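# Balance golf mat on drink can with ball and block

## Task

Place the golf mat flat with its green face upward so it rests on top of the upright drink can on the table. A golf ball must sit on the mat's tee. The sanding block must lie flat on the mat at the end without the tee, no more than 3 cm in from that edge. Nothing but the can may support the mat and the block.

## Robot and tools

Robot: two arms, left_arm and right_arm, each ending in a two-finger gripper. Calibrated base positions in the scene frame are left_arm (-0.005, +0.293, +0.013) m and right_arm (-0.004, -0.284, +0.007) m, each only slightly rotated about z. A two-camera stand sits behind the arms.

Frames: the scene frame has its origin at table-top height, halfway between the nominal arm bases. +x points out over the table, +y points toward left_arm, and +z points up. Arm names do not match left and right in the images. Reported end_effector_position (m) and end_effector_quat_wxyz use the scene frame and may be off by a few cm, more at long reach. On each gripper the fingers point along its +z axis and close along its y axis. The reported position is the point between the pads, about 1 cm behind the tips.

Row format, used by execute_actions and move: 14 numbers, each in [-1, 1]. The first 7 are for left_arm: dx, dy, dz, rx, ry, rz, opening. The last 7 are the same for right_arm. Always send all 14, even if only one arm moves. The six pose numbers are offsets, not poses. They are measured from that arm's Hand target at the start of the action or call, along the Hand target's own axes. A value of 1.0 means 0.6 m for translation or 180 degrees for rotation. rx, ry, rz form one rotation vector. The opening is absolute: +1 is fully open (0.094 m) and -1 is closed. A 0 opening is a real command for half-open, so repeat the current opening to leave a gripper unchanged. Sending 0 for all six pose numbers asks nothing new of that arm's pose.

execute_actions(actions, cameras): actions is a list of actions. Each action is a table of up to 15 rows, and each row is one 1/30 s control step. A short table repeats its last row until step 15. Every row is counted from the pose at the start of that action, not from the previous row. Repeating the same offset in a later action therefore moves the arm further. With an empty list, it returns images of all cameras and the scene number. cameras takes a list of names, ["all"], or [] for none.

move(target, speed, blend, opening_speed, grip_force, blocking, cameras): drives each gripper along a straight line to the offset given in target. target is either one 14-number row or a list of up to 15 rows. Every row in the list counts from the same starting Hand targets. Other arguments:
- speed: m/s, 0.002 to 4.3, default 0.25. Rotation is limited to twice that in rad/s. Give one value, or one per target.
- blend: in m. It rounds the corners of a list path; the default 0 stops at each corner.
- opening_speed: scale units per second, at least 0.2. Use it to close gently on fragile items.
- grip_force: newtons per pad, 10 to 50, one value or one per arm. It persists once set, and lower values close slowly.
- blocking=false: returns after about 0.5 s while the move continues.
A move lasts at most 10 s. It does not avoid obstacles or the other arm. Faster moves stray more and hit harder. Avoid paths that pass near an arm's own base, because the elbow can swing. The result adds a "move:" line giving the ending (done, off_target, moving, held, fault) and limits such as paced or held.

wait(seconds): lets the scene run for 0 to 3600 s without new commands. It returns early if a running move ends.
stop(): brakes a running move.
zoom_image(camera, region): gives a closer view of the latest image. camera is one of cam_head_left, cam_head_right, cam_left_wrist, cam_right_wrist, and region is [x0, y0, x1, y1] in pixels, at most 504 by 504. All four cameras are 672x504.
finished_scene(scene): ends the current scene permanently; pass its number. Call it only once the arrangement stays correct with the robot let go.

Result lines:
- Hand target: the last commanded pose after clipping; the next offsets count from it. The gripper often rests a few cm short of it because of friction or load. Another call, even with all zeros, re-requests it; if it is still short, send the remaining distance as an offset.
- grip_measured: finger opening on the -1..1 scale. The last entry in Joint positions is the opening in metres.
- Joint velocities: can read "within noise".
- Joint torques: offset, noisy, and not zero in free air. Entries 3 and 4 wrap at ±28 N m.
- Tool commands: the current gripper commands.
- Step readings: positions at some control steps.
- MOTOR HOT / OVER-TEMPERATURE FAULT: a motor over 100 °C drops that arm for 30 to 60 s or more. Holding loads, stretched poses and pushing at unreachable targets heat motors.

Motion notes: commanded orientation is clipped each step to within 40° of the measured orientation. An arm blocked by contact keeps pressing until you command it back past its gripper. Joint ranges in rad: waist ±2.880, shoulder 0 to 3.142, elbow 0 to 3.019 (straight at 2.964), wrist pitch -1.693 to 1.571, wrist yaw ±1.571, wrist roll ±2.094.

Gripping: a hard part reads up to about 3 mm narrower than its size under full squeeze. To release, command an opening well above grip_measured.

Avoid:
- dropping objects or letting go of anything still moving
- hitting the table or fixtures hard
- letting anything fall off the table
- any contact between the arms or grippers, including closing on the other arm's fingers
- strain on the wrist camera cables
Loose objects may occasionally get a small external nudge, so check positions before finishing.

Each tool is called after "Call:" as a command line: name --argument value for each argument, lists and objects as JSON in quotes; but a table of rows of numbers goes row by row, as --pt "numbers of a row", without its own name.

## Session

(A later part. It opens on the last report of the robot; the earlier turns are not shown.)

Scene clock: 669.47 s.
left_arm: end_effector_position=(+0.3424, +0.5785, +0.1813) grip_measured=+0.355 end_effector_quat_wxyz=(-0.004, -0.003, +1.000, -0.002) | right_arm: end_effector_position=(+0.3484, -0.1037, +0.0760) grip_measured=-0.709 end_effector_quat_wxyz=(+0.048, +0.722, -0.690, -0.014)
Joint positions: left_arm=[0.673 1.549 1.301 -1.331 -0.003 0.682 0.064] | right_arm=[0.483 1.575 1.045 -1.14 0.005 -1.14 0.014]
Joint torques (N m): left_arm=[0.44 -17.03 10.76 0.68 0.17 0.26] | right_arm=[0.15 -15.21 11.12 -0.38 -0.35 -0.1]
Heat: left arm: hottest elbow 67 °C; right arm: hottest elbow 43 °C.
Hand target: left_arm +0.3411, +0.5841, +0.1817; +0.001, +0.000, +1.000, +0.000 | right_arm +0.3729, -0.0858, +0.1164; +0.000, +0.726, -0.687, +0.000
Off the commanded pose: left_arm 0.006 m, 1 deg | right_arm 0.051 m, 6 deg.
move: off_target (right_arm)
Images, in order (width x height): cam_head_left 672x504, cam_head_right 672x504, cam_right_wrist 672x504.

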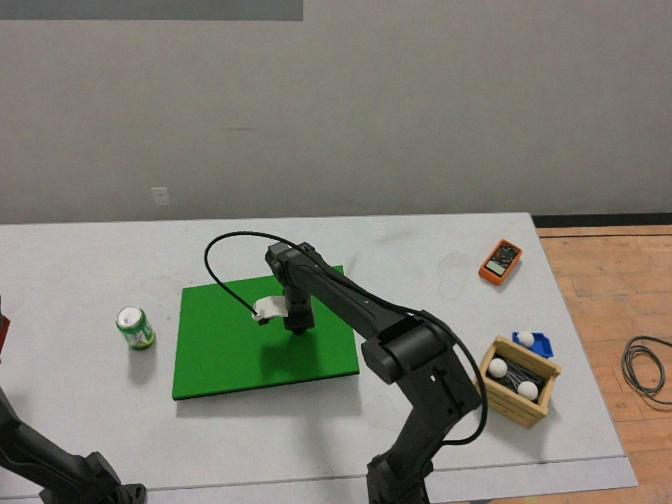

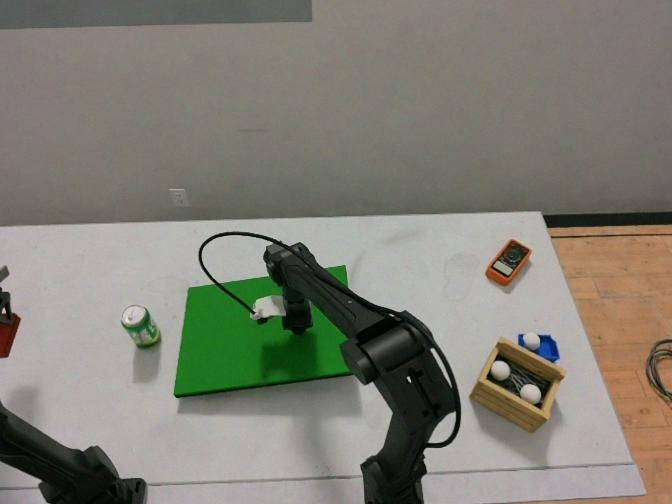

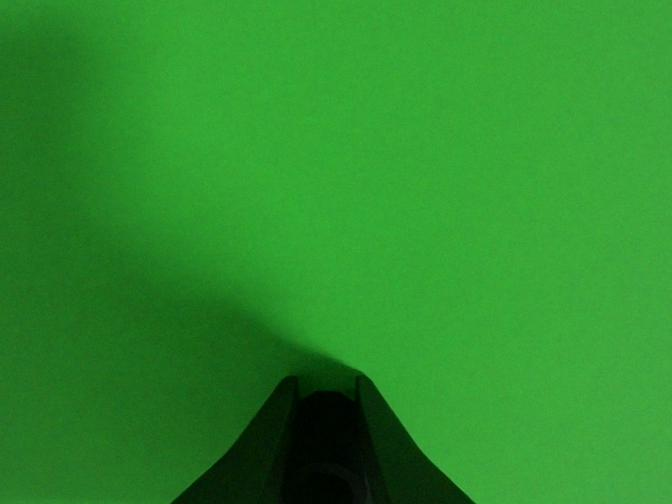

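Call:
move --target '[0,0,0,0,0,0,0.05,0,0,-0.3,0,0,0,-0.9]' --speed 0.1 --cameras '["cam_right_wrist","cam_head_left"]'

Scene clock: 676.70 s.
left_arm: end_effector_position=(+0.3424, +0.5785, +0.1813) grip_measured=+0.355 end_effector_quat_wxyz=(-0.004, -0.003, +1.000, -0.002) | right_arm: end_effector_position=(+0.3573, -0.1003, +0.2432) grip_measured=-0.709 end_effector_quat_wxyz=(+0.065, +0.722, -0.689, -0.017)
Joint positions: left_arm=[0.673 1.549 1.301 -1.331 -0.003 0.682 0.064] | right_arm=[0.483 1.488 1.405 -1.622 0.011 -1.14 0.014]
Joint torques (N m): left_arm=[0.38 -16.97 10.76 0.66 0.18 0.26] | right_arm=[-0.03 -15.21 13.74 -0.03 -0.56 -0.1]
Heat: left arm: hottest elbow 65 °C; right arm: hottest elbow 44 °C.
Hand target: left_arm +0.3411, +0.5841, +0.1817; +0.001, +0.000, +1.000, +0.000 | right_arm +0.3729, -0.0857, +0.2963; +0.000, +0.726, -0.687, +0.000
Off the commanded pose: left_arm 0.006 m, 1 deg | right_arm 0.057 m, 8 deg.
move: off_target (right_arm)
Images, in order (width x height): cam_head_left 672x504, cam_right_wrist 672x504.

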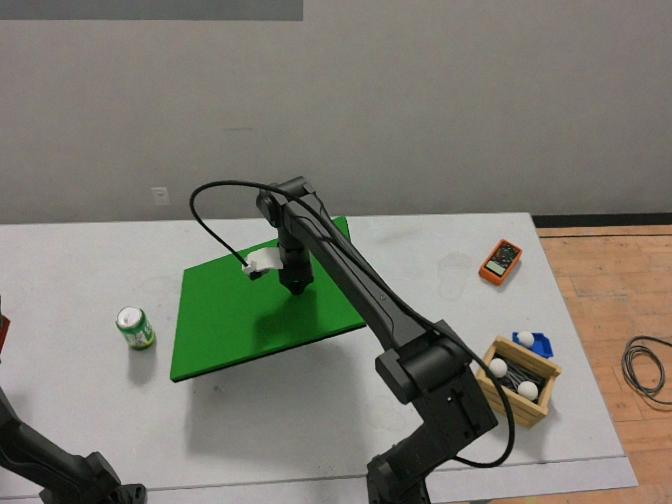

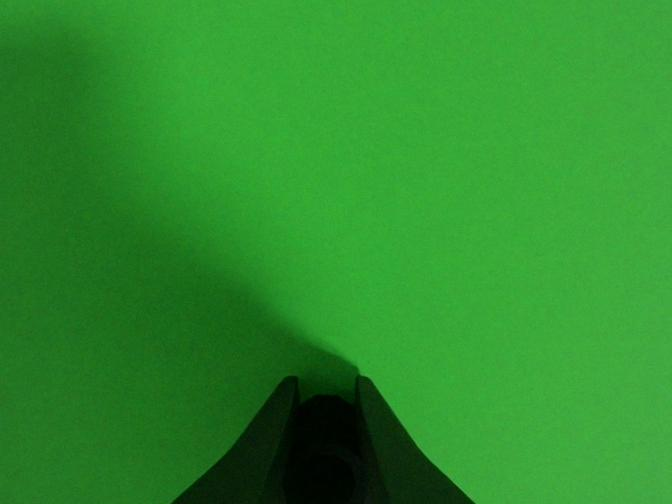

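Call:
move --pt "0 0 0 0 0 0 0.05 0 0 -0.09 0 0 0 -0.9" --pt "0 0 0 0 0 0 0.05 -0.41 -0.018 -0.09 0 0 0 -0.9" --speed 0.1 --cameras '["cam_head_right","cam_head_left"]'

Scene clock: 701.10 s.
left_arm: end_effector_position=(+0.3424, +0.5785, +0.1813) grip_measured=+0.355 end_effector_quat_wxyz=(-0.004, -0.003, +1.000, -0.002) | right_arm: end_effector_position=(+0.3646, +0.1460, +0.2854) grip_measured=-0.709 end_effector_quat_wxyz=(+0.002, +0.728, -0.685, +0.006)
Joint positions: left_arm=[0.673 1.549 1.301 -1.331 -0.003 0.682 0.064] | right_arm=[0.873 1.844 1.974 -1.706 0.011 -0.765 0.014]
Joint torques (N m): left_arm=[0.38 -17.03 10.76 0.68 0.18 0.26] | right_arm=[-0.44 -21.07 14.24 0.31 -0.54 0.02]
Heat: left arm: hottest elbow 61 °C; right arm: hottest elbow 46 °C.
Hand target: left_arm +0.3411, +0.5841, +0.1817; +0.001, +0.000, +1.000, +0.000 | right_arm +0.3702, +0.1605, +0.3501; +0.000, +0.726, -0.687, +0.000
Off the commanded pose: left_arm 0.006 m, 1 deg | right_arm 0.067 m, 1 deg.
joint sent to its limit (right arm) — joint 4 (wrist pitch), lower limit. The joint targets are off in position and orientation.
move: off_target (right_arm)
Images, in order (width x height): cam_head_left 672x504, cam_head_right 672x504.

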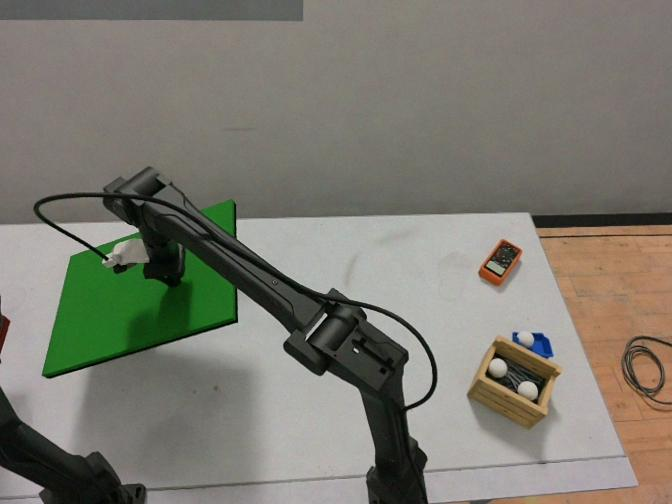

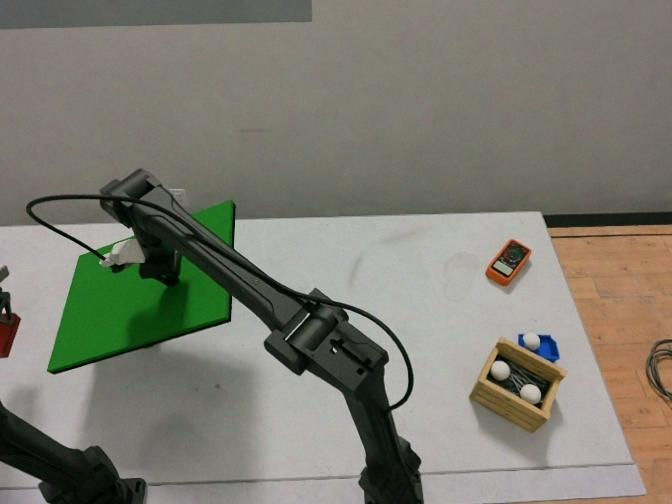

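Call:
move --target '[0,0,0,0,0,0,0.05,0,0,0.2,0,0,0,-0.9]' --speed 0.06 --cameras '["cam_head_right","cam_head_left"]'

Scene clock: 710.47 s.
left_arm: end_effector_position=(+0.3424, +0.5785, +0.1813) grip_measured=+0.355 end_effector_quat_wxyz=(-0.004, -0.003, +1.000, -0.002) | right_arm: end_effector_position=(+0.3706, +0.1537, +0.2058) grip_measured=-0.709 end_effector_quat_wxyz=(+0.031, +0.727, -0.686, +0.006)
Joint positions: left_arm=[0.673 1.549 1.301 -1.331 -0.003 0.682 0.064] | right_arm=[0.873 1.906 1.856 -1.583 0.009 -0.761 0.014]
Joint torques (N m): left_arm=[0.38 -17.03 10.76 0.68 0.17 0.26] | right_arm=[-0.38 -21.01 8.06 0.76 -0.5 0]
Heat: left arm: hottest elbow 60 °C; right arm: hottest elbow 48 °C.
Hand target: left_arm +0.3411, +0.5841, +0.1817; +0.001, +0.000, +1.000, +0.000 | right_arm +0.3702, +0.1605, +0.2302; +0.000, +0.726, -0.687, +0.000
Off the commanded pose: left_arm 0.006 m, 1 deg | right_arm 0.025 m, 4 deg.
move: off_target (right_arm)
Images, in order (width x height): cam_head_left 672x504, cam_head_right 672x504.

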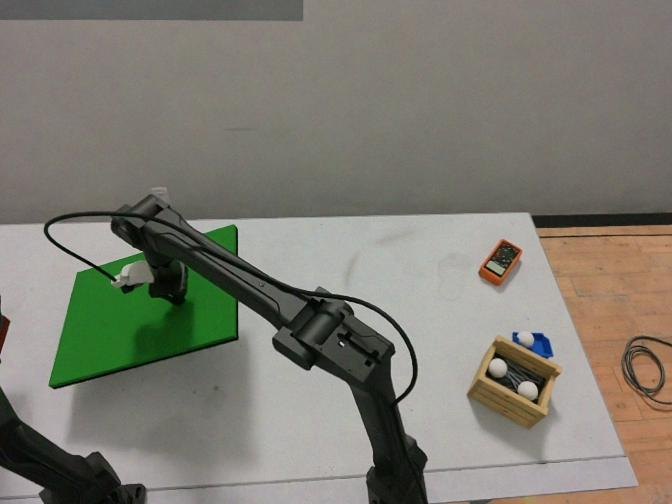

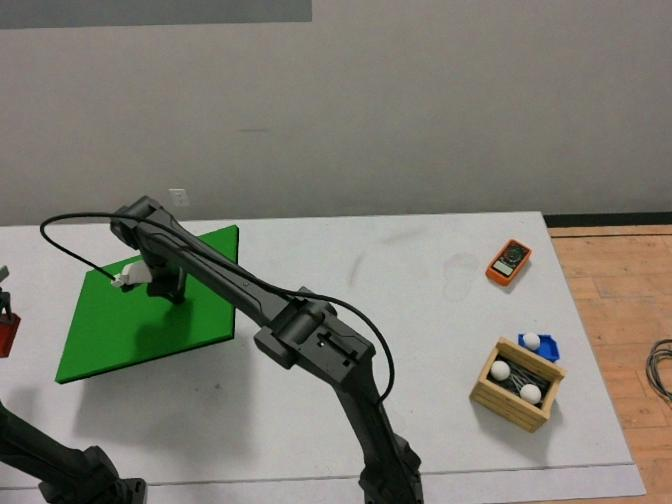

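Call:
move --target '[0,0,0,0,0,0,0.05,-0.012,0,0.06,0,0,0,-0.9]' --speed 0.05 --cameras '["cam_head_left"]'

Scene clock: 717.20 s.
left_arm: end_effector_position=(+0.3424, +0.5785, +0.1813) grip_measured=+0.355 end_effector_quat_wxyz=(-0.004, -0.003, +1.000, -0.002) | right_arm: end_effector_position=(+0.3729, +0.1591, +0.1816) grip_measured=-0.709 end_effector_quat_wxyz=(+0.019, +0.726, -0.687, +0.004)
Joint positions: left_arm=[0.673 1.549 1.301 -1.331 -0.003 0.682 0.064] | right_arm=[0.875 1.91 1.799 -1.498 0.006 -0.757 0.014]
Joint torques (N m): left_arm=[0.38 -16.97 10.76 0.68 0.18 0.26] | right_arm=[-0.26 -19.6 7.42 0.81 -0.41 0.06]
Heat: left arm: hottest elbow 59 °C; right arm: hottest elbow 48 °C.
Hand target: left_arm +0.3411, +0.5841, +0.1817; +0.001, +0.000, +1.000, +0.000 | right_arm +0.3698, +0.1676, +0.1942; +0.000, +0.726, -0.687, +0.000
Off the commanded pose: left_arm 0.006 m, 1 deg | right_arm 0.016 m, 2 deg.
move: off_target (right_arm)

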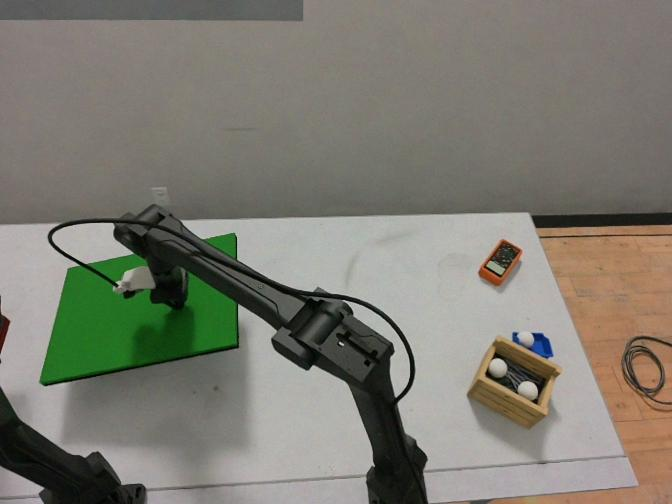

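Call:
move --target '[0,0,0,0,0,0,0.05,0,0,0.05,0,0,0,-0.9]' --speed 0.04 --cameras '["cam_head_left"]'

Scene clock: 721.50 s.
left_arm: end_effector_position=(+0.3424, +0.5785, +0.1813) grip_measured=+0.355 end_effector_quat_wxyz=(-0.004, -0.003, +1.000, -0.002) | right_arm: end_effector_position=(+0.3742, +0.1616, +0.1607) grip_measured=-0.709 end_effector_quat_wxyz=(+0.008, +0.726, -0.688, +0.002)
Joint positions: left_arm=[0.673 1.549 1.301 -1.331 -0.003 0.682 0.064] | right_arm=[0.875 1.91 1.744 -1.42 0.003 -0.756 0.014]
Joint torques (N m): left_arm=[0.38 -17.03 10.76 0.68 0.17 0.26] | right_arm=[0.15 -18.61 6.94 0.72 -0.27 0.01]
Heat: left arm: hottest elbow 59 °C; right arm: hottest elbow 47 °C.
Hand target: left_arm +0.3411, +0.5841, +0.1817; +0.001, +0.000, +1.000, +0.000 | right_arm +0.3698, +0.1675, +0.1641; +0.000, +0.726, -0.687, +0.000
Off the commanded pose: left_arm 0.006 m, 1 deg | right_arm 0.008 m, 1 deg.
move: done

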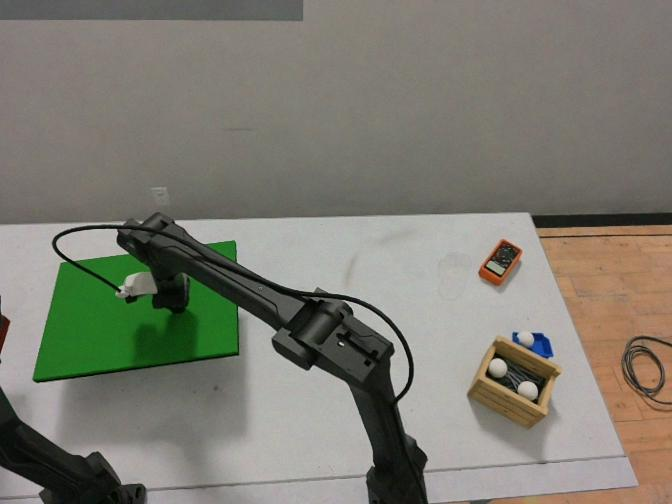

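Call:
move --target '[0,0,0,0,0,0,0.05,0,0.004,0.032,0,0,0,-0.9]' --speed 0.04 --cameras '["cam_head_left","cam_head_right"]'

Scene clock: 727.33 s.
left_arm: end_effector_position=(+0.3424, +0.5785, +0.1813) grip_measured=+0.355 end_effector_quat_wxyz=(-0.004, -0.003, +1.000, -0.002) | right_arm: end_effector_position=(+0.3737, +0.1611, +0.1482) grip_measured=-0.709 end_effector_quat_wxyz=(+0.004, +0.726, -0.688, +0.001)
Joint positions: left_arm=[0.673 1.549 1.301 -1.331 -0.003 0.682 0.064] | right_arm=[0.875 1.91 1.71 -1.379 0.002 -0.755 0.014]
Joint torques (N m): left_arm=[0.44 -17.03 10.74 0.68 0.18 0.26] | right_arm=[0.09 -18.02 6.05 1.06 -0.26 0.04]
Heat: left arm: hottest elbow 59 °C; right arm: hottest elbow 47 °C.
Hand target: left_arm +0.3411, +0.5841, +0.1817; +0.001, +0.000, +1.000, +0.000 | right_arm +0.3673, +0.1674, +0.1449; +0.000, +0.726, -0.687, +0.000
Off the commanded pose: left_arm 0.006 m, 1 deg | right_arm 0.009 m, 0 deg.
move: done

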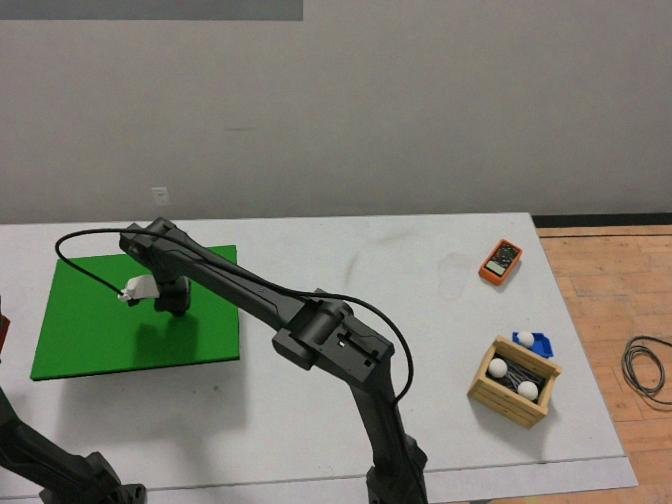

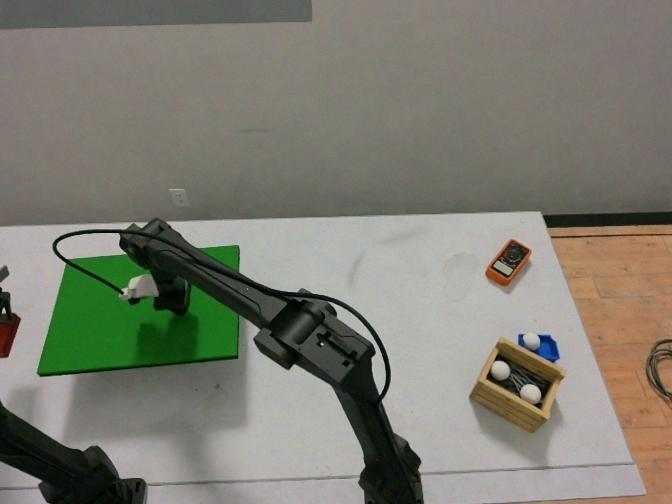

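Call:
move --pt "0 0 -0.17 0 0 0 0.05 0 0 0 0 0 0 -0.9" --pt "-0.067 -0.217 -0.17 0 0 0 0.05 0 0 0 0 0 0 -0.9" --speed 0.15 --blend '[0.03,0]' --cameras '["cam_left_wrist","cam_head_left"]'

Scene clock: 740.43 s.
left_arm: end_effector_position=(+0.3844, +0.4578, +0.2747) grip_measured=+0.355 end_effector_quat_wxyz=(-0.004, +0.005, +1.000, -0.004) | right_arm: end_effector_position=(+0.3737, +0.1611, +0.1482) grip_measured=-0.709 end_effector_quat_wxyz=(+0.004, +0.726, -0.688, +0.001)
Joint positions: left_arm=[0.388 1.449 1.437 -1.568 0.004 0.412 0.064] | right_arm=[0.875 1.91 1.71 -1.379 0.002 -0.755 0.014]
Joint torques (N m): left_arm=[-1.38 -17.2 11.41 -0.01 -0.08 -0.11] | right_arm=[0.32 -18.32 6.2 1.01 -0.27 0.05]
Heat: left arm: hottest elbow 58 °C; right arm: hottest elbow 46 °C.
Hand target: left_arm +0.3811, +0.4539, +0.2837; +0.001, +0.000, +1.000, +0.000 | right_arm +0.3674, +0.1674, +0.1449; +0.001, +0.726, -0.687, +0.000
Off the commanded pose: left_arm 0.010 m, 1 deg | right_arm 0.009 m, 0 deg.
move: done
Images, in order (width x height): cam_head_left 672x504, cam_left_wrist 672x504.

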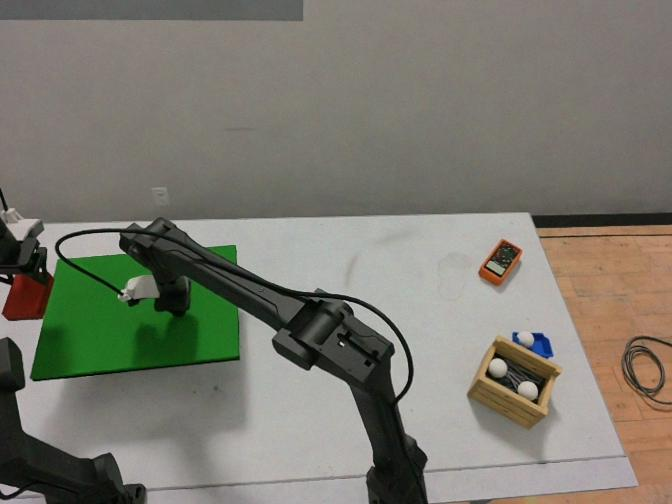

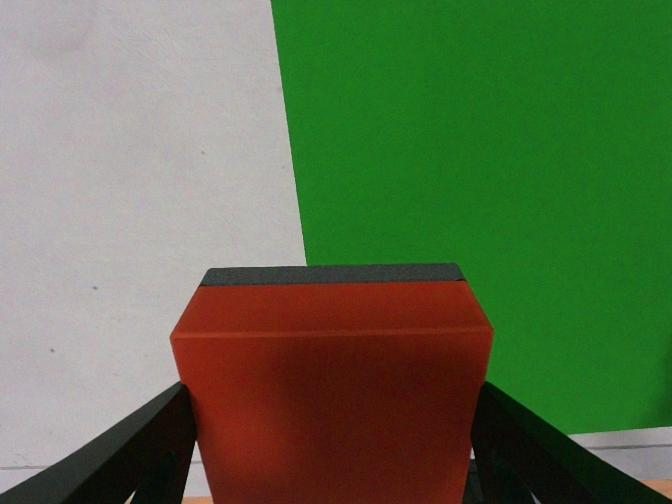

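Call:
move --pt "-0.03 -0.03 0 0 0 -0.029 0.05 0 0 0 0 0 0 -0.9" --pt "-0.03 -0.03 0.12 0 0 -0.029 0.05 0 0 0 0 0 0 -0.9" --speed 0.1 --cameras '["cam_left_wrist","cam_head_left","cam_head_right"]'

Scene clock: 767.53 s.
left_arm: end_effector_position=(+0.3951, +0.4384, +0.2148) grip_measured=+0.355 end_effector_quat_wxyz=(+0.001, -0.042, +0.999, -0.002) | right_arm: end_effector_position=(+0.3737, +0.1611, +0.1482) grip_measured=-0.709 end_effector_quat_wxyz=(+0.004, +0.726, -0.688, +0.001)
Joint positions: left_arm=[0.336 1.464 1.296 -1.402 0.004 0.266 0.064] | right_arm=[0.875 1.91 1.71 -1.379 0.002 -0.755 0.014]
Joint torques (N m): left_arm=[-1.73 -14.97 10.99 0.7 -0.09 -0.12] | right_arm=[0.21 -18.2 6.09 1.1 -0.28 0.07]
Heat: left arm: hottest elbow 56 °C; right arm: hottest elbow 44 °C.
Hand target: left_arm +0.3992, +0.4359, +0.2117; +0.001, -0.046, +0.999, +0.000 | right_arm +0.3674, +0.1674, +0.1449; +0.001, +0.726, -0.687, +0.000
Off the commanded pose: left_arm 0.006 m, 0 deg | right_arm 0.009 m, 0 deg.
move: done
Images, in order (width x height): cam_head_left 672x504, cam_head_right 672x504, cam_left_wrist 672x504.

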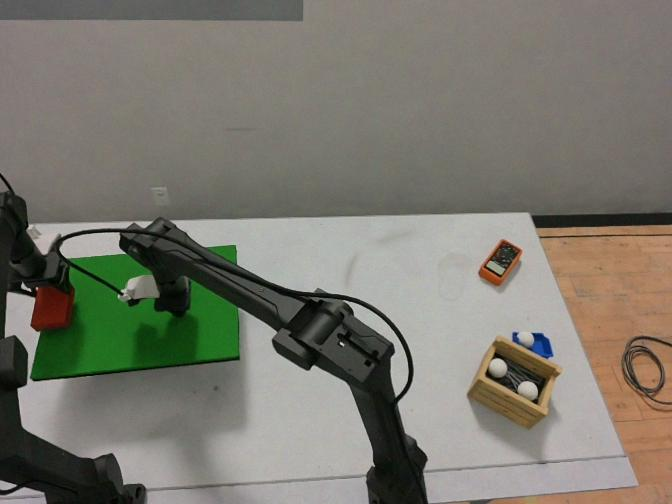

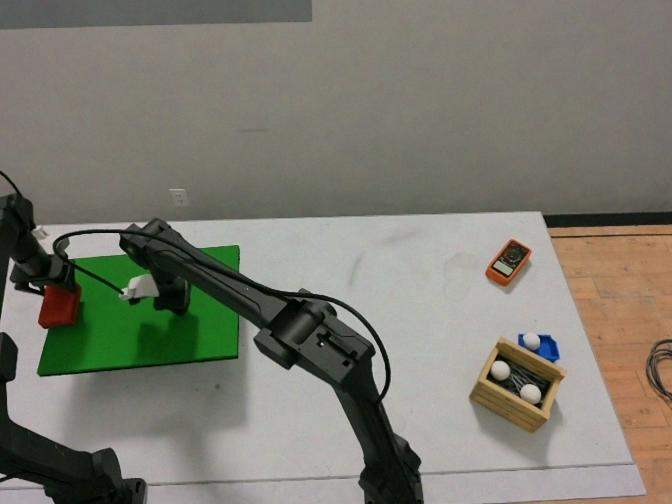

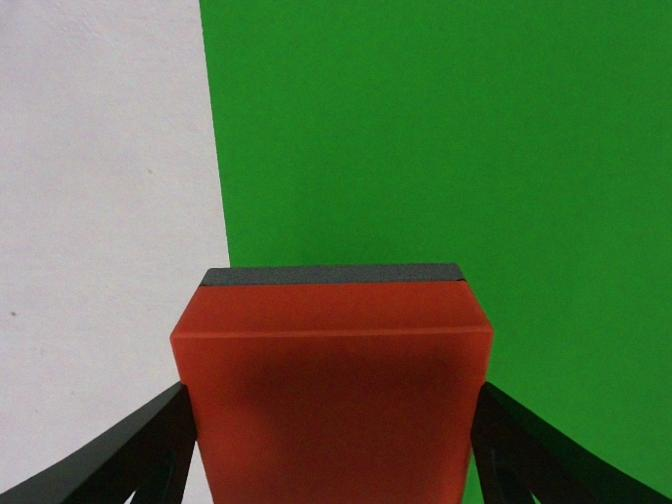

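Call:
move --target '[0,-0.013,0.036,0,0,0,0.05,0,0,0,0,0,0,-0.9]' --speed 0.05 --cameras '["cam_left_wrist","cam_head_left"]'

Call:
zoom_image --camera "cam_head_left" --region '[0, 240, 120, 390]'

Scene clock: 777.60 s.
left_arm: end_effector_position=(+0.3959, +0.4319, +0.1951) grip_measured=+0.355 end_effector_quat_wxyz=(+0.003, -0.043, +0.999, -0.001) | right_arm: end_effector_position=(+0.3737, +0.1611, +0.1482) grip_measured=-0.709 end_effector_quat_wxyz=(+0.004, +0.726, -0.688, +0.001)
Joint positions: left_arm=[0.321 1.468 1.247 -1.345 0.004 0.248 0.064] | right_arm=[0.875 1.91 1.71 -1.379 0.002 -0.755 0.014]
Joint torques (N m): left_arm=[-1.96 -14.62 10.71 0.76 -0.1 -0.13] | right_arm=[0.15 -18.32 6.17 1.11 -0.26 0.08]
Heat: left arm: hottest elbow 55 °C; right arm: hottest elbow 44 °C.
Hand target: left_arm +0.3999, +0.4282, +0.1900; +0.001, -0.046, +0.999, +0.000 | right_arm +0.3674, +0.1674, +0.1449; +0.001, +0.726, -0.687, +0.000
Off the commanded pose: left_arm 0.008 m, 0 deg | right_arm 0.009 m, 0 deg.
move: done
Images, in order (width x height): cam_head_left 672x504, cam_left_wrist 672x504.

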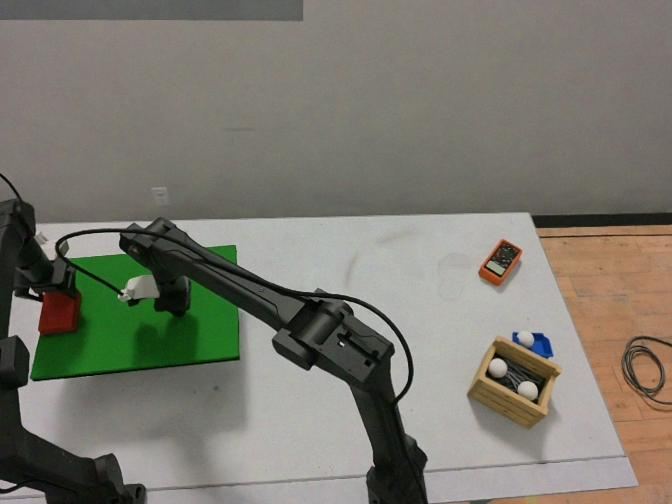

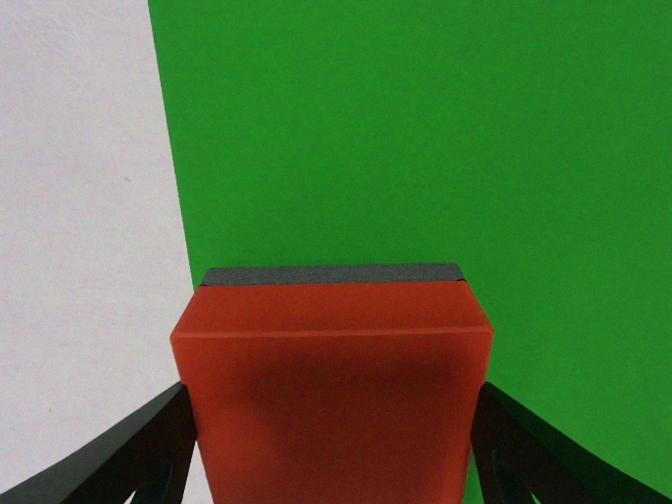

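Scaled by 3.360.

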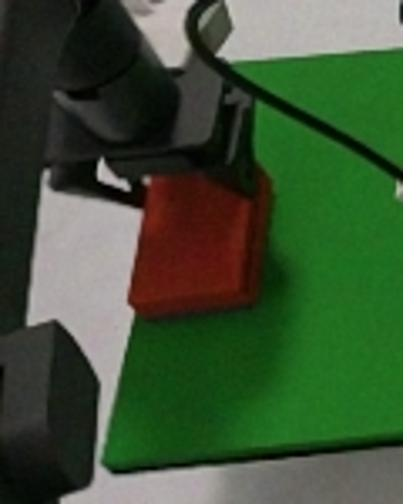

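Call:
move --target '[0,0,0.016,0,0,0,0.05,0,0,0,0,0,0,-0.9]' --speed 0.03 --cameras '["cam_left_wrist","cam_head_left"]'

Call:
zoom_image --camera "cam_head_left" --region '[0, 240, 120, 390]'

Scene clock: 783.73 s.
left_arm: end_effector_position=(+0.3968, +0.4322, +0.1890) grip_measured=+0.355 end_effector_quat_wxyz=(+0.006, -0.044, +0.999, +0.000) | right_arm: end_effector_position=(+0.3739, +0.1614, +0.1491) grip_measured=-0.709 end_effector_quat_wxyz=(+0.002, +0.726, -0.688, +0.001)
Joint positions: left_arm=[0.321 1.469 1.232 -1.321 0.004 0.247 0.064] | right_arm=[0.875 1.908 1.71 -1.378 0.002 -0.755 0.014]
Joint torques (N m): left_arm=[-1.96 -14.21 10.3 0.76 -0.1 -0.11] | right_arm=[0.21 -17.9 6.17 1.03 -0.29 0.06]
Heat: left arm: hottest elbow 55 °C; right arm: hottest elbow 43 °C.
Hand target: left_arm +0.4000, +0.4282, +0.1804; +0.001, -0.046, +0.999, +0.000 | right_arm +0.3674, +0.1674, +0.1451; +0.000, +0.726, -0.687, +0.000
Off the commanded pose: left_arm 0.010 m, 1 deg | right_arm 0.010 m, 0 deg.
move: done
Images, in order (width x height): cam_head_left 672x504, cam_left_wrist 672x504.

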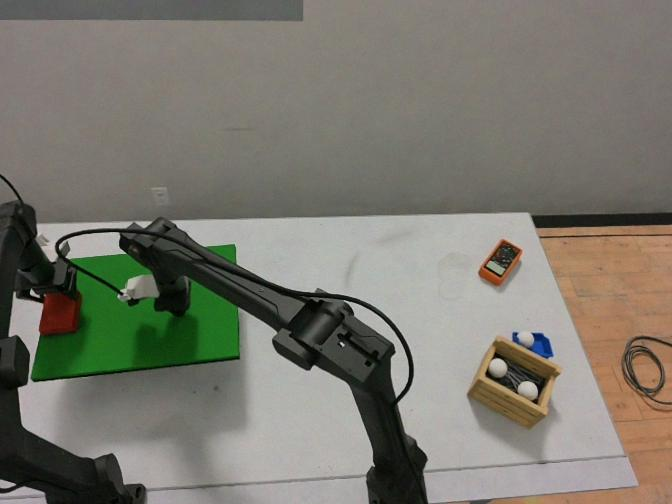

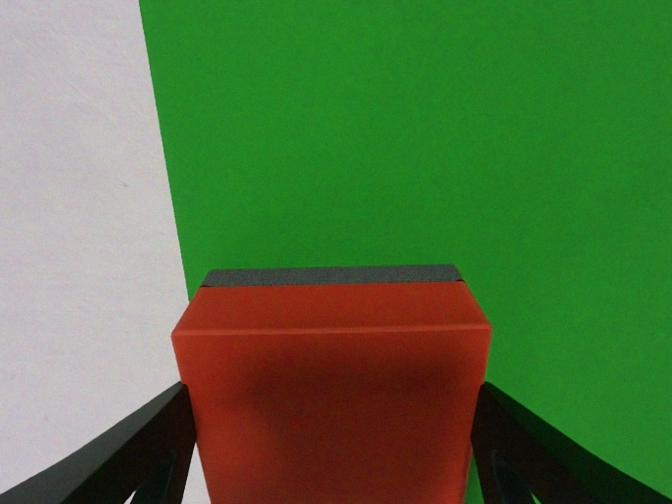

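Scaled by 3.360.

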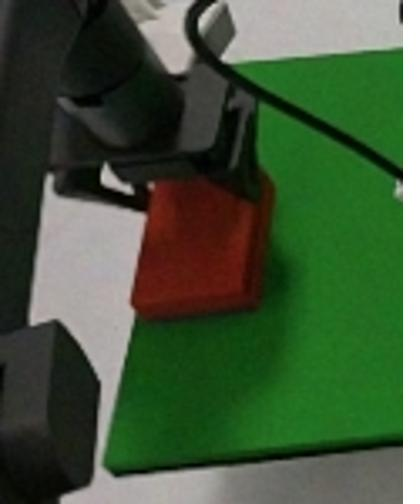

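Call:
move --pt "0 0 -0.008 0 0 0 0.3 0 0 0 0 0 0 -0.9" --pt "0 0 -0.012 0 0 0 0.75 0 0 0 0 0 0 -0.9" --speed 0.03 --opening_speed 0.4 --cameras '["cam_left_wrist"]'

Scene clock: 790.40 s.
left_arm: end_effector_position=(+0.3968, +0.4323, +0.1890) grip_measured=+0.748 end_effector_quat_wxyz=(+0.007, -0.044, +0.999, +0.000) | right_arm: end_effector_position=(+0.3741, +0.1616, +0.1497) grip_measured=-0.709 end_effector_quat_wxyz=(+0.001, +0.726, -0.688, +0.001)
Joint positions: left_arm=[0.321 1.469 1.232 -1.321 0.004 0.247 0.082] | right_arm=[0.875 1.907 1.71 -1.376 0.002 -0.755 0.014]
Joint torques (N m): left_arm=[-1.96 -14.51 11.63 0.14 -0.1 -0.11] | right_arm=[0.38 -17.85 6.15 0.88 -0.25 0.07]
Heat: left arm: hottest elbow 56 °C; right arm: hottest elbow 43 °C.
Hand target: left_arm +0.4001, +0.4282, +0.1876; +0.001, -0.046, +0.999, +0.000 | right_arm +0.3674, +0.1674, +0.1450; +0.000, +0.726, -0.687, +0.000
Off the commanded pose: left_arm 0.005 m, 1 deg | right_arm 0.010 m, 0 deg.
move: done

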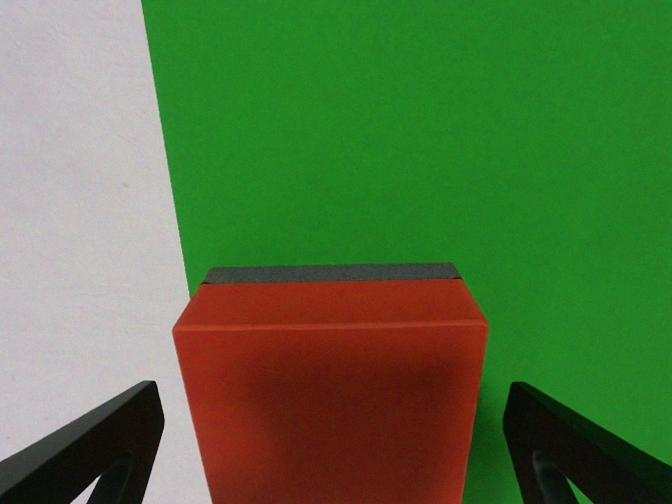

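Call:
move --pt "0 0 -0.15 0 0 0 0.75 0 0 0 0 0 0 -0.9" --pt "0.1 0.1 -0.2 0 0 0 0.75 0 0 0 0 0 0 -0.9" --speed 0.1 --cameras '["cam_left_wrist","cam_head_left","cam_head_right"]'

Scene clock: 798.93 s.
left_arm: end_effector_position=(+0.3320, +0.4759, +0.2907) grip_measured=+0.749 end_effector_quat_wxyz=(-0.015, -0.049, +0.999, -0.008) | right_arm: end_effector_position=(+0.3741, +0.1616, +0.1497) grip_measured=-0.709 end_effector_quat_wxyz=(+0.001, +0.726, -0.688, +0.001)
Joint positions: left_arm=[0.484 1.362 1.391 -1.632 0.001 0.399 0.082] | right_arm=[0.875 1.907 1.71 -1.376 0.002 -0.755 0.014]
Joint torques (N m): left_arm=[0.26 -14.51 14.5 0.01 -0.01 0.26] | right_arm=[0.32 -17.85 6.2 0.94 -0.29 0.05]
Heat: left arm: hottest elbow 57 °C; right arm: hottest elbow 43 °C.
Hand target: left_arm +0.3345, +0.4824, +0.3076; +0.001, -0.046, +0.999, +0.000 | right_arm +0.3674, +0.1674, +0.1450; +0.000, +0.726, -0.687, +0.000
Off the commanded pose: left_arm 0.018 m, 2 deg | right_arm 0.010 m, 0 deg.
move: off_target (left_arm)
Images, in order (width x height): cam_head_left 672x504, cam_head_right 672x504, cam_left_wrist 672x504.

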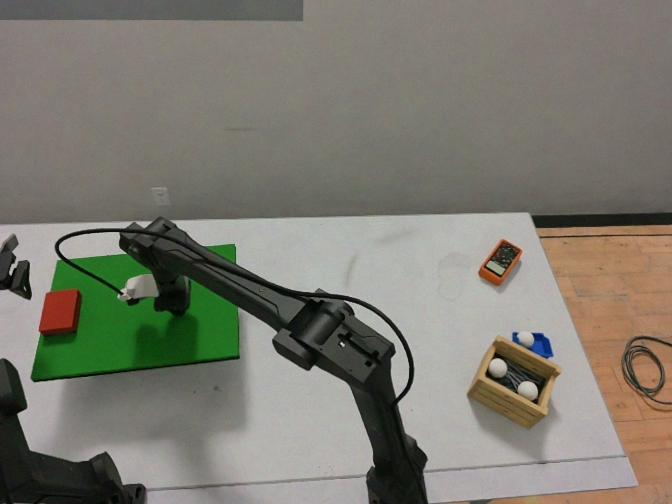

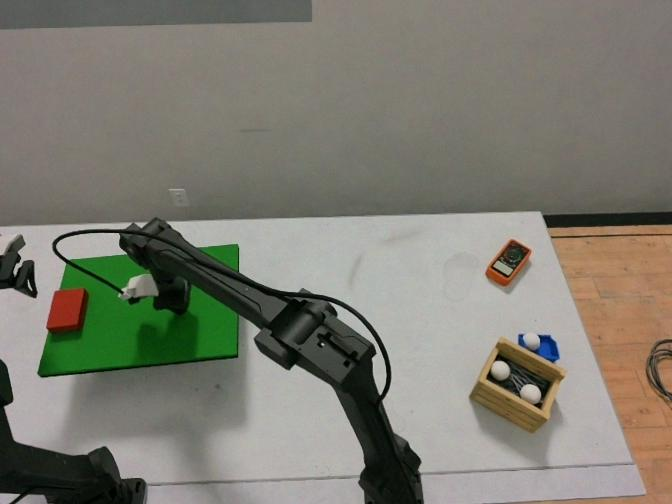

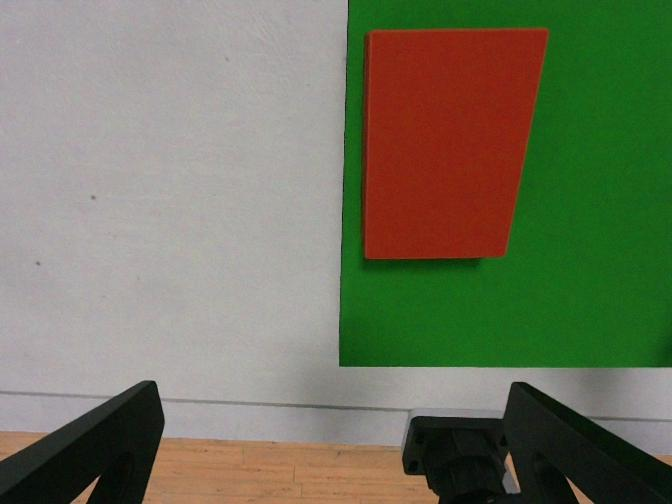

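Call:
move --pt "0 0 0 0 0 0 0.75 0 0 -0.01 0 0 0 -0.9" --pt "0 0 0 0 0 0 0.75 0 0 -0.01 0 0 0 -0.66" --speed 0.03 --opening_speed 0.3 --cameras '["cam_left_wrist","cam_head_left","cam_right_wrist"]'

Scene clock: 811.37 s.
left_arm: end_effector_position=(+0.3320, +0.4759, +0.2907) grip_measured=+0.749 end_effector_quat_wxyz=(-0.015, -0.049, +0.999, -0.008) | right_arm: end_effector_position=(+0.3741, +0.1616, +0.1497) grip_measured=-0.659 end_effector_quat_wxyz=(+0.001, +0.726, -0.688, +0.001)
Joint positions: left_arm=[0.484 1.362 1.391 -1.632 0.001 0.4 0.082] | right_arm=[0.875 1.907 1.71 -1.376 0.002 -0.755 0.016]
Joint torques (N m): left_arm=[0.26 -14.51 14.5 0.01 -0.01 0.26] | right_arm=[0.26 -18.37 6.94 0.36 -0.27 0.06]
Heat: left arm: hottest elbow 57 °C; right arm: hottest elbow 42 °C.
Hand target: left_arm +0.3345, +0.4824, +0.3076; +0.001, -0.046, +0.999, +0.000 | right_arm +0.3674, +0.1674, +0.1509; +0.000, +0.726, -0.687, +0.000
Off the commanded pose: left_arm 0.018 m, 2 deg | right_arm 0.009 m, 0 deg.
move: done
Images, in order (width x height): cam_head_left 672x504, cam_left_wrist 672x504, cam_right_wrist 672x504.

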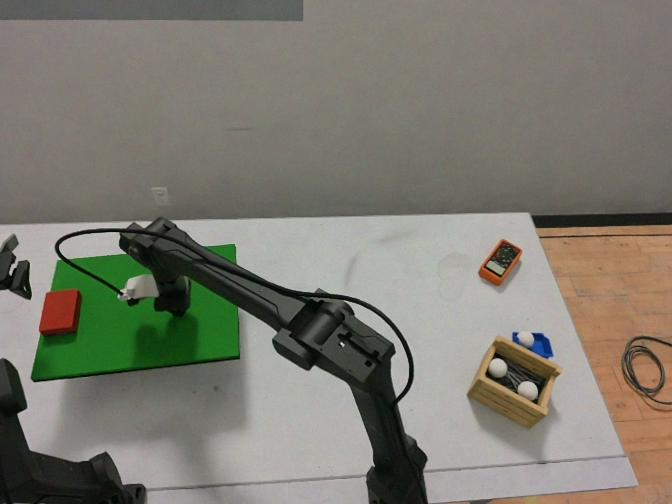

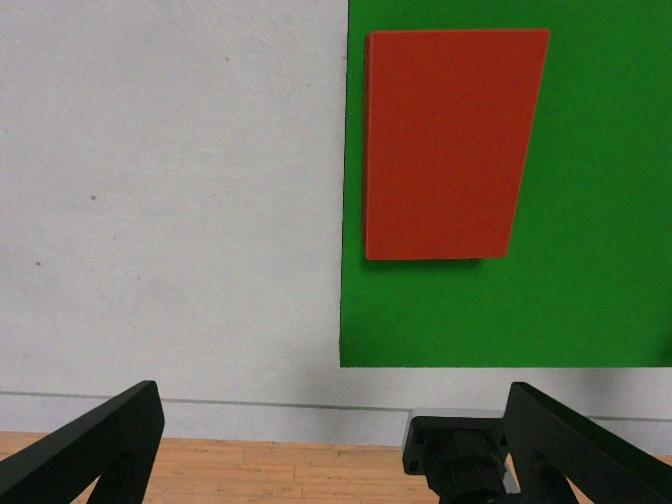

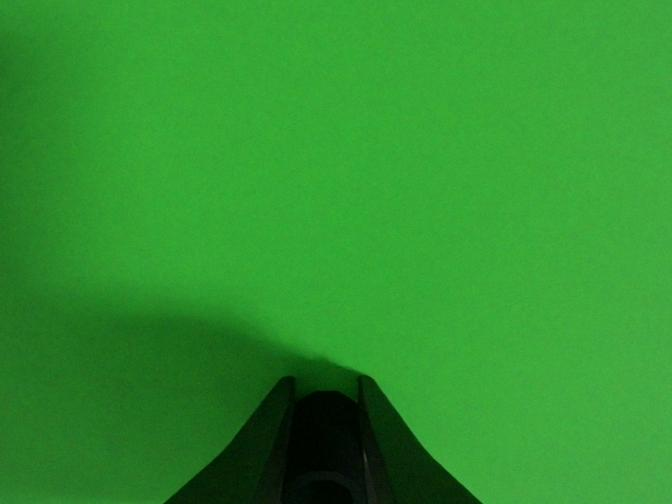

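Call:
move --pt "0 0 0 0 0 0 0.75 0 0 -0.008 0 0 0 -0.4" --speed 0.03 --opening_speed 0.3 --cameras '["cam_left_wrist","cam_right_wrist"]'

Scene clock: 817.43 s.
left_arm: end_effector_position=(+0.3320, +0.4759, +0.2907) grip_measured=+0.749 end_effector_quat_wxyz=(-0.015, -0.049, +0.999, -0.008) | right_arm: end_effector_position=(+0.3707, +0.1614, +0.1497) grip_measured=-0.403 end_effector_quat_wxyz=(+0.006, +0.726, -0.688, +0.002)
Joint positions: left_arm=[0.484 1.362 1.391 -1.632 0.001 0.4 0.082] | right_arm=[0.88 1.907 1.71 -1.386 0.002 -0.752 0.028]
Joint torques (N m): left_arm=[0.21 -14.51 14.52 0.01 -0.01 0.26] | right_arm=[-0.03 -18.2 7.58 0.23 -0.28 0.02]
Heat: left arm: hottest elbow 57 °C; right arm: hottest elbow 42 °C.
Hand target: left_arm +0.3345, +0.4824, +0.3076; +0.001, -0.046, +0.999, +0.000 | right_arm +0.3673, +0.1675, +0.1557; +0.000, +0.726, -0.687, +0.000
Off the commanded pose: left_arm 0.018 m, 2 deg | right_arm 0.009 m, 1 deg.
move: done

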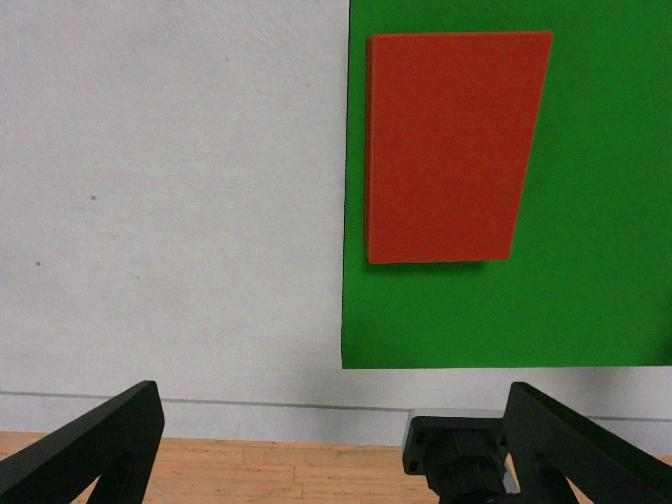

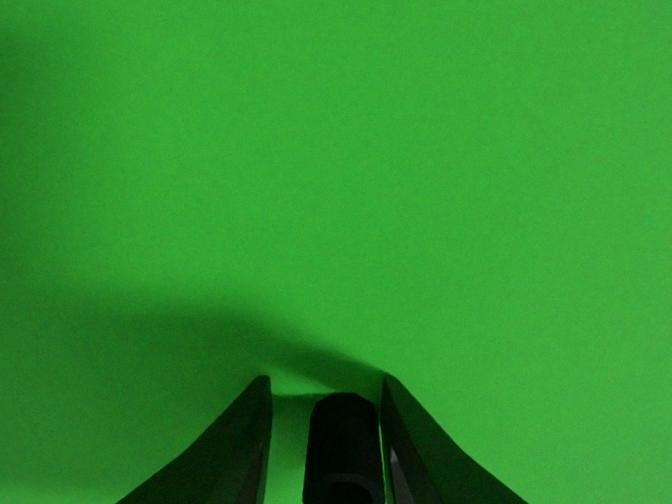

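Call:
move --pt "0 0 0 0 0 0 0.75 0 0 -0.016 0 0 0 0.1" --pt "0 0 0 0 0 0 0.75 0 0 -0.05 0 0 0 0.3" --speed 0.04 --opening_speed 0.4 --cameras '["cam_left_wrist","cam_right_wrist"]'

Scene clock: 825.57 s.
left_arm: end_effector_position=(+0.3320, +0.4759, +0.2907) grip_measured=+0.749 end_effector_quat_wxyz=(-0.015, -0.049, +0.999, -0.008) | right_arm: end_effector_position=(+0.3596, +0.1521, +0.1531) grip_measured=+0.297 end_effector_quat_wxyz=(+0.036, +0.727, -0.686, +0.003)
Joint positions: left_arm=[0.484 1.362 1.391 -1.632 0.001 0.4 0.082] | right_arm=[0.884 1.907 1.717 -1.453 0.002 -0.752 0.061]
Joint torques (N m): left_arm=[0.21 -14.51 14.5 -0.01 -0.01 0.26] | right_arm=[-0.26 -19.55 11.1 0.02 -0.25 0.02]
Heat: left arm: hottest elbow 58 °C; right arm: hottest elbow 43 °C.
Hand target: left_arm +0.3345, +0.4824, +0.3076; +0.001, -0.046, +0.999, +0.000 | right_arm +0.3674, +0.1674, +0.1857; +0.001, +0.726, -0.688, +0.000
Off the commanded pose: left_arm 0.018 m, 2 deg | right_arm 0.037 m, 4 deg.
move: off_target (right_arm); target 2's new opening was sent with right_arm's hand 0.037 m and 4 deg from that target

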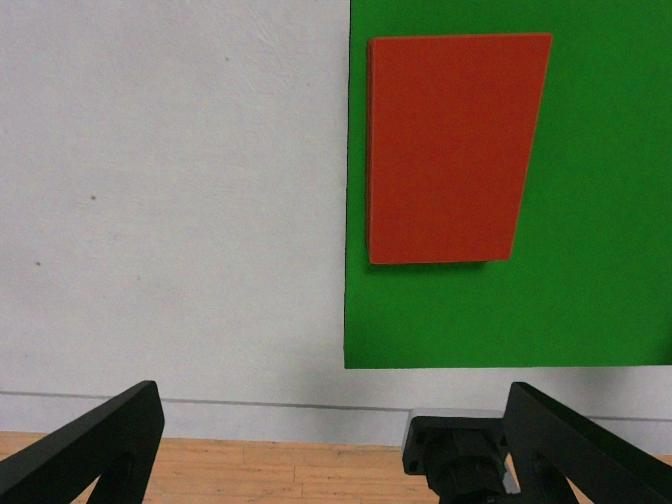

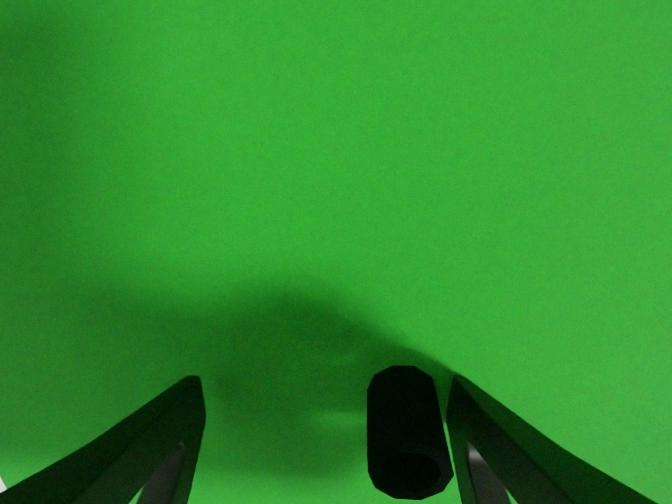

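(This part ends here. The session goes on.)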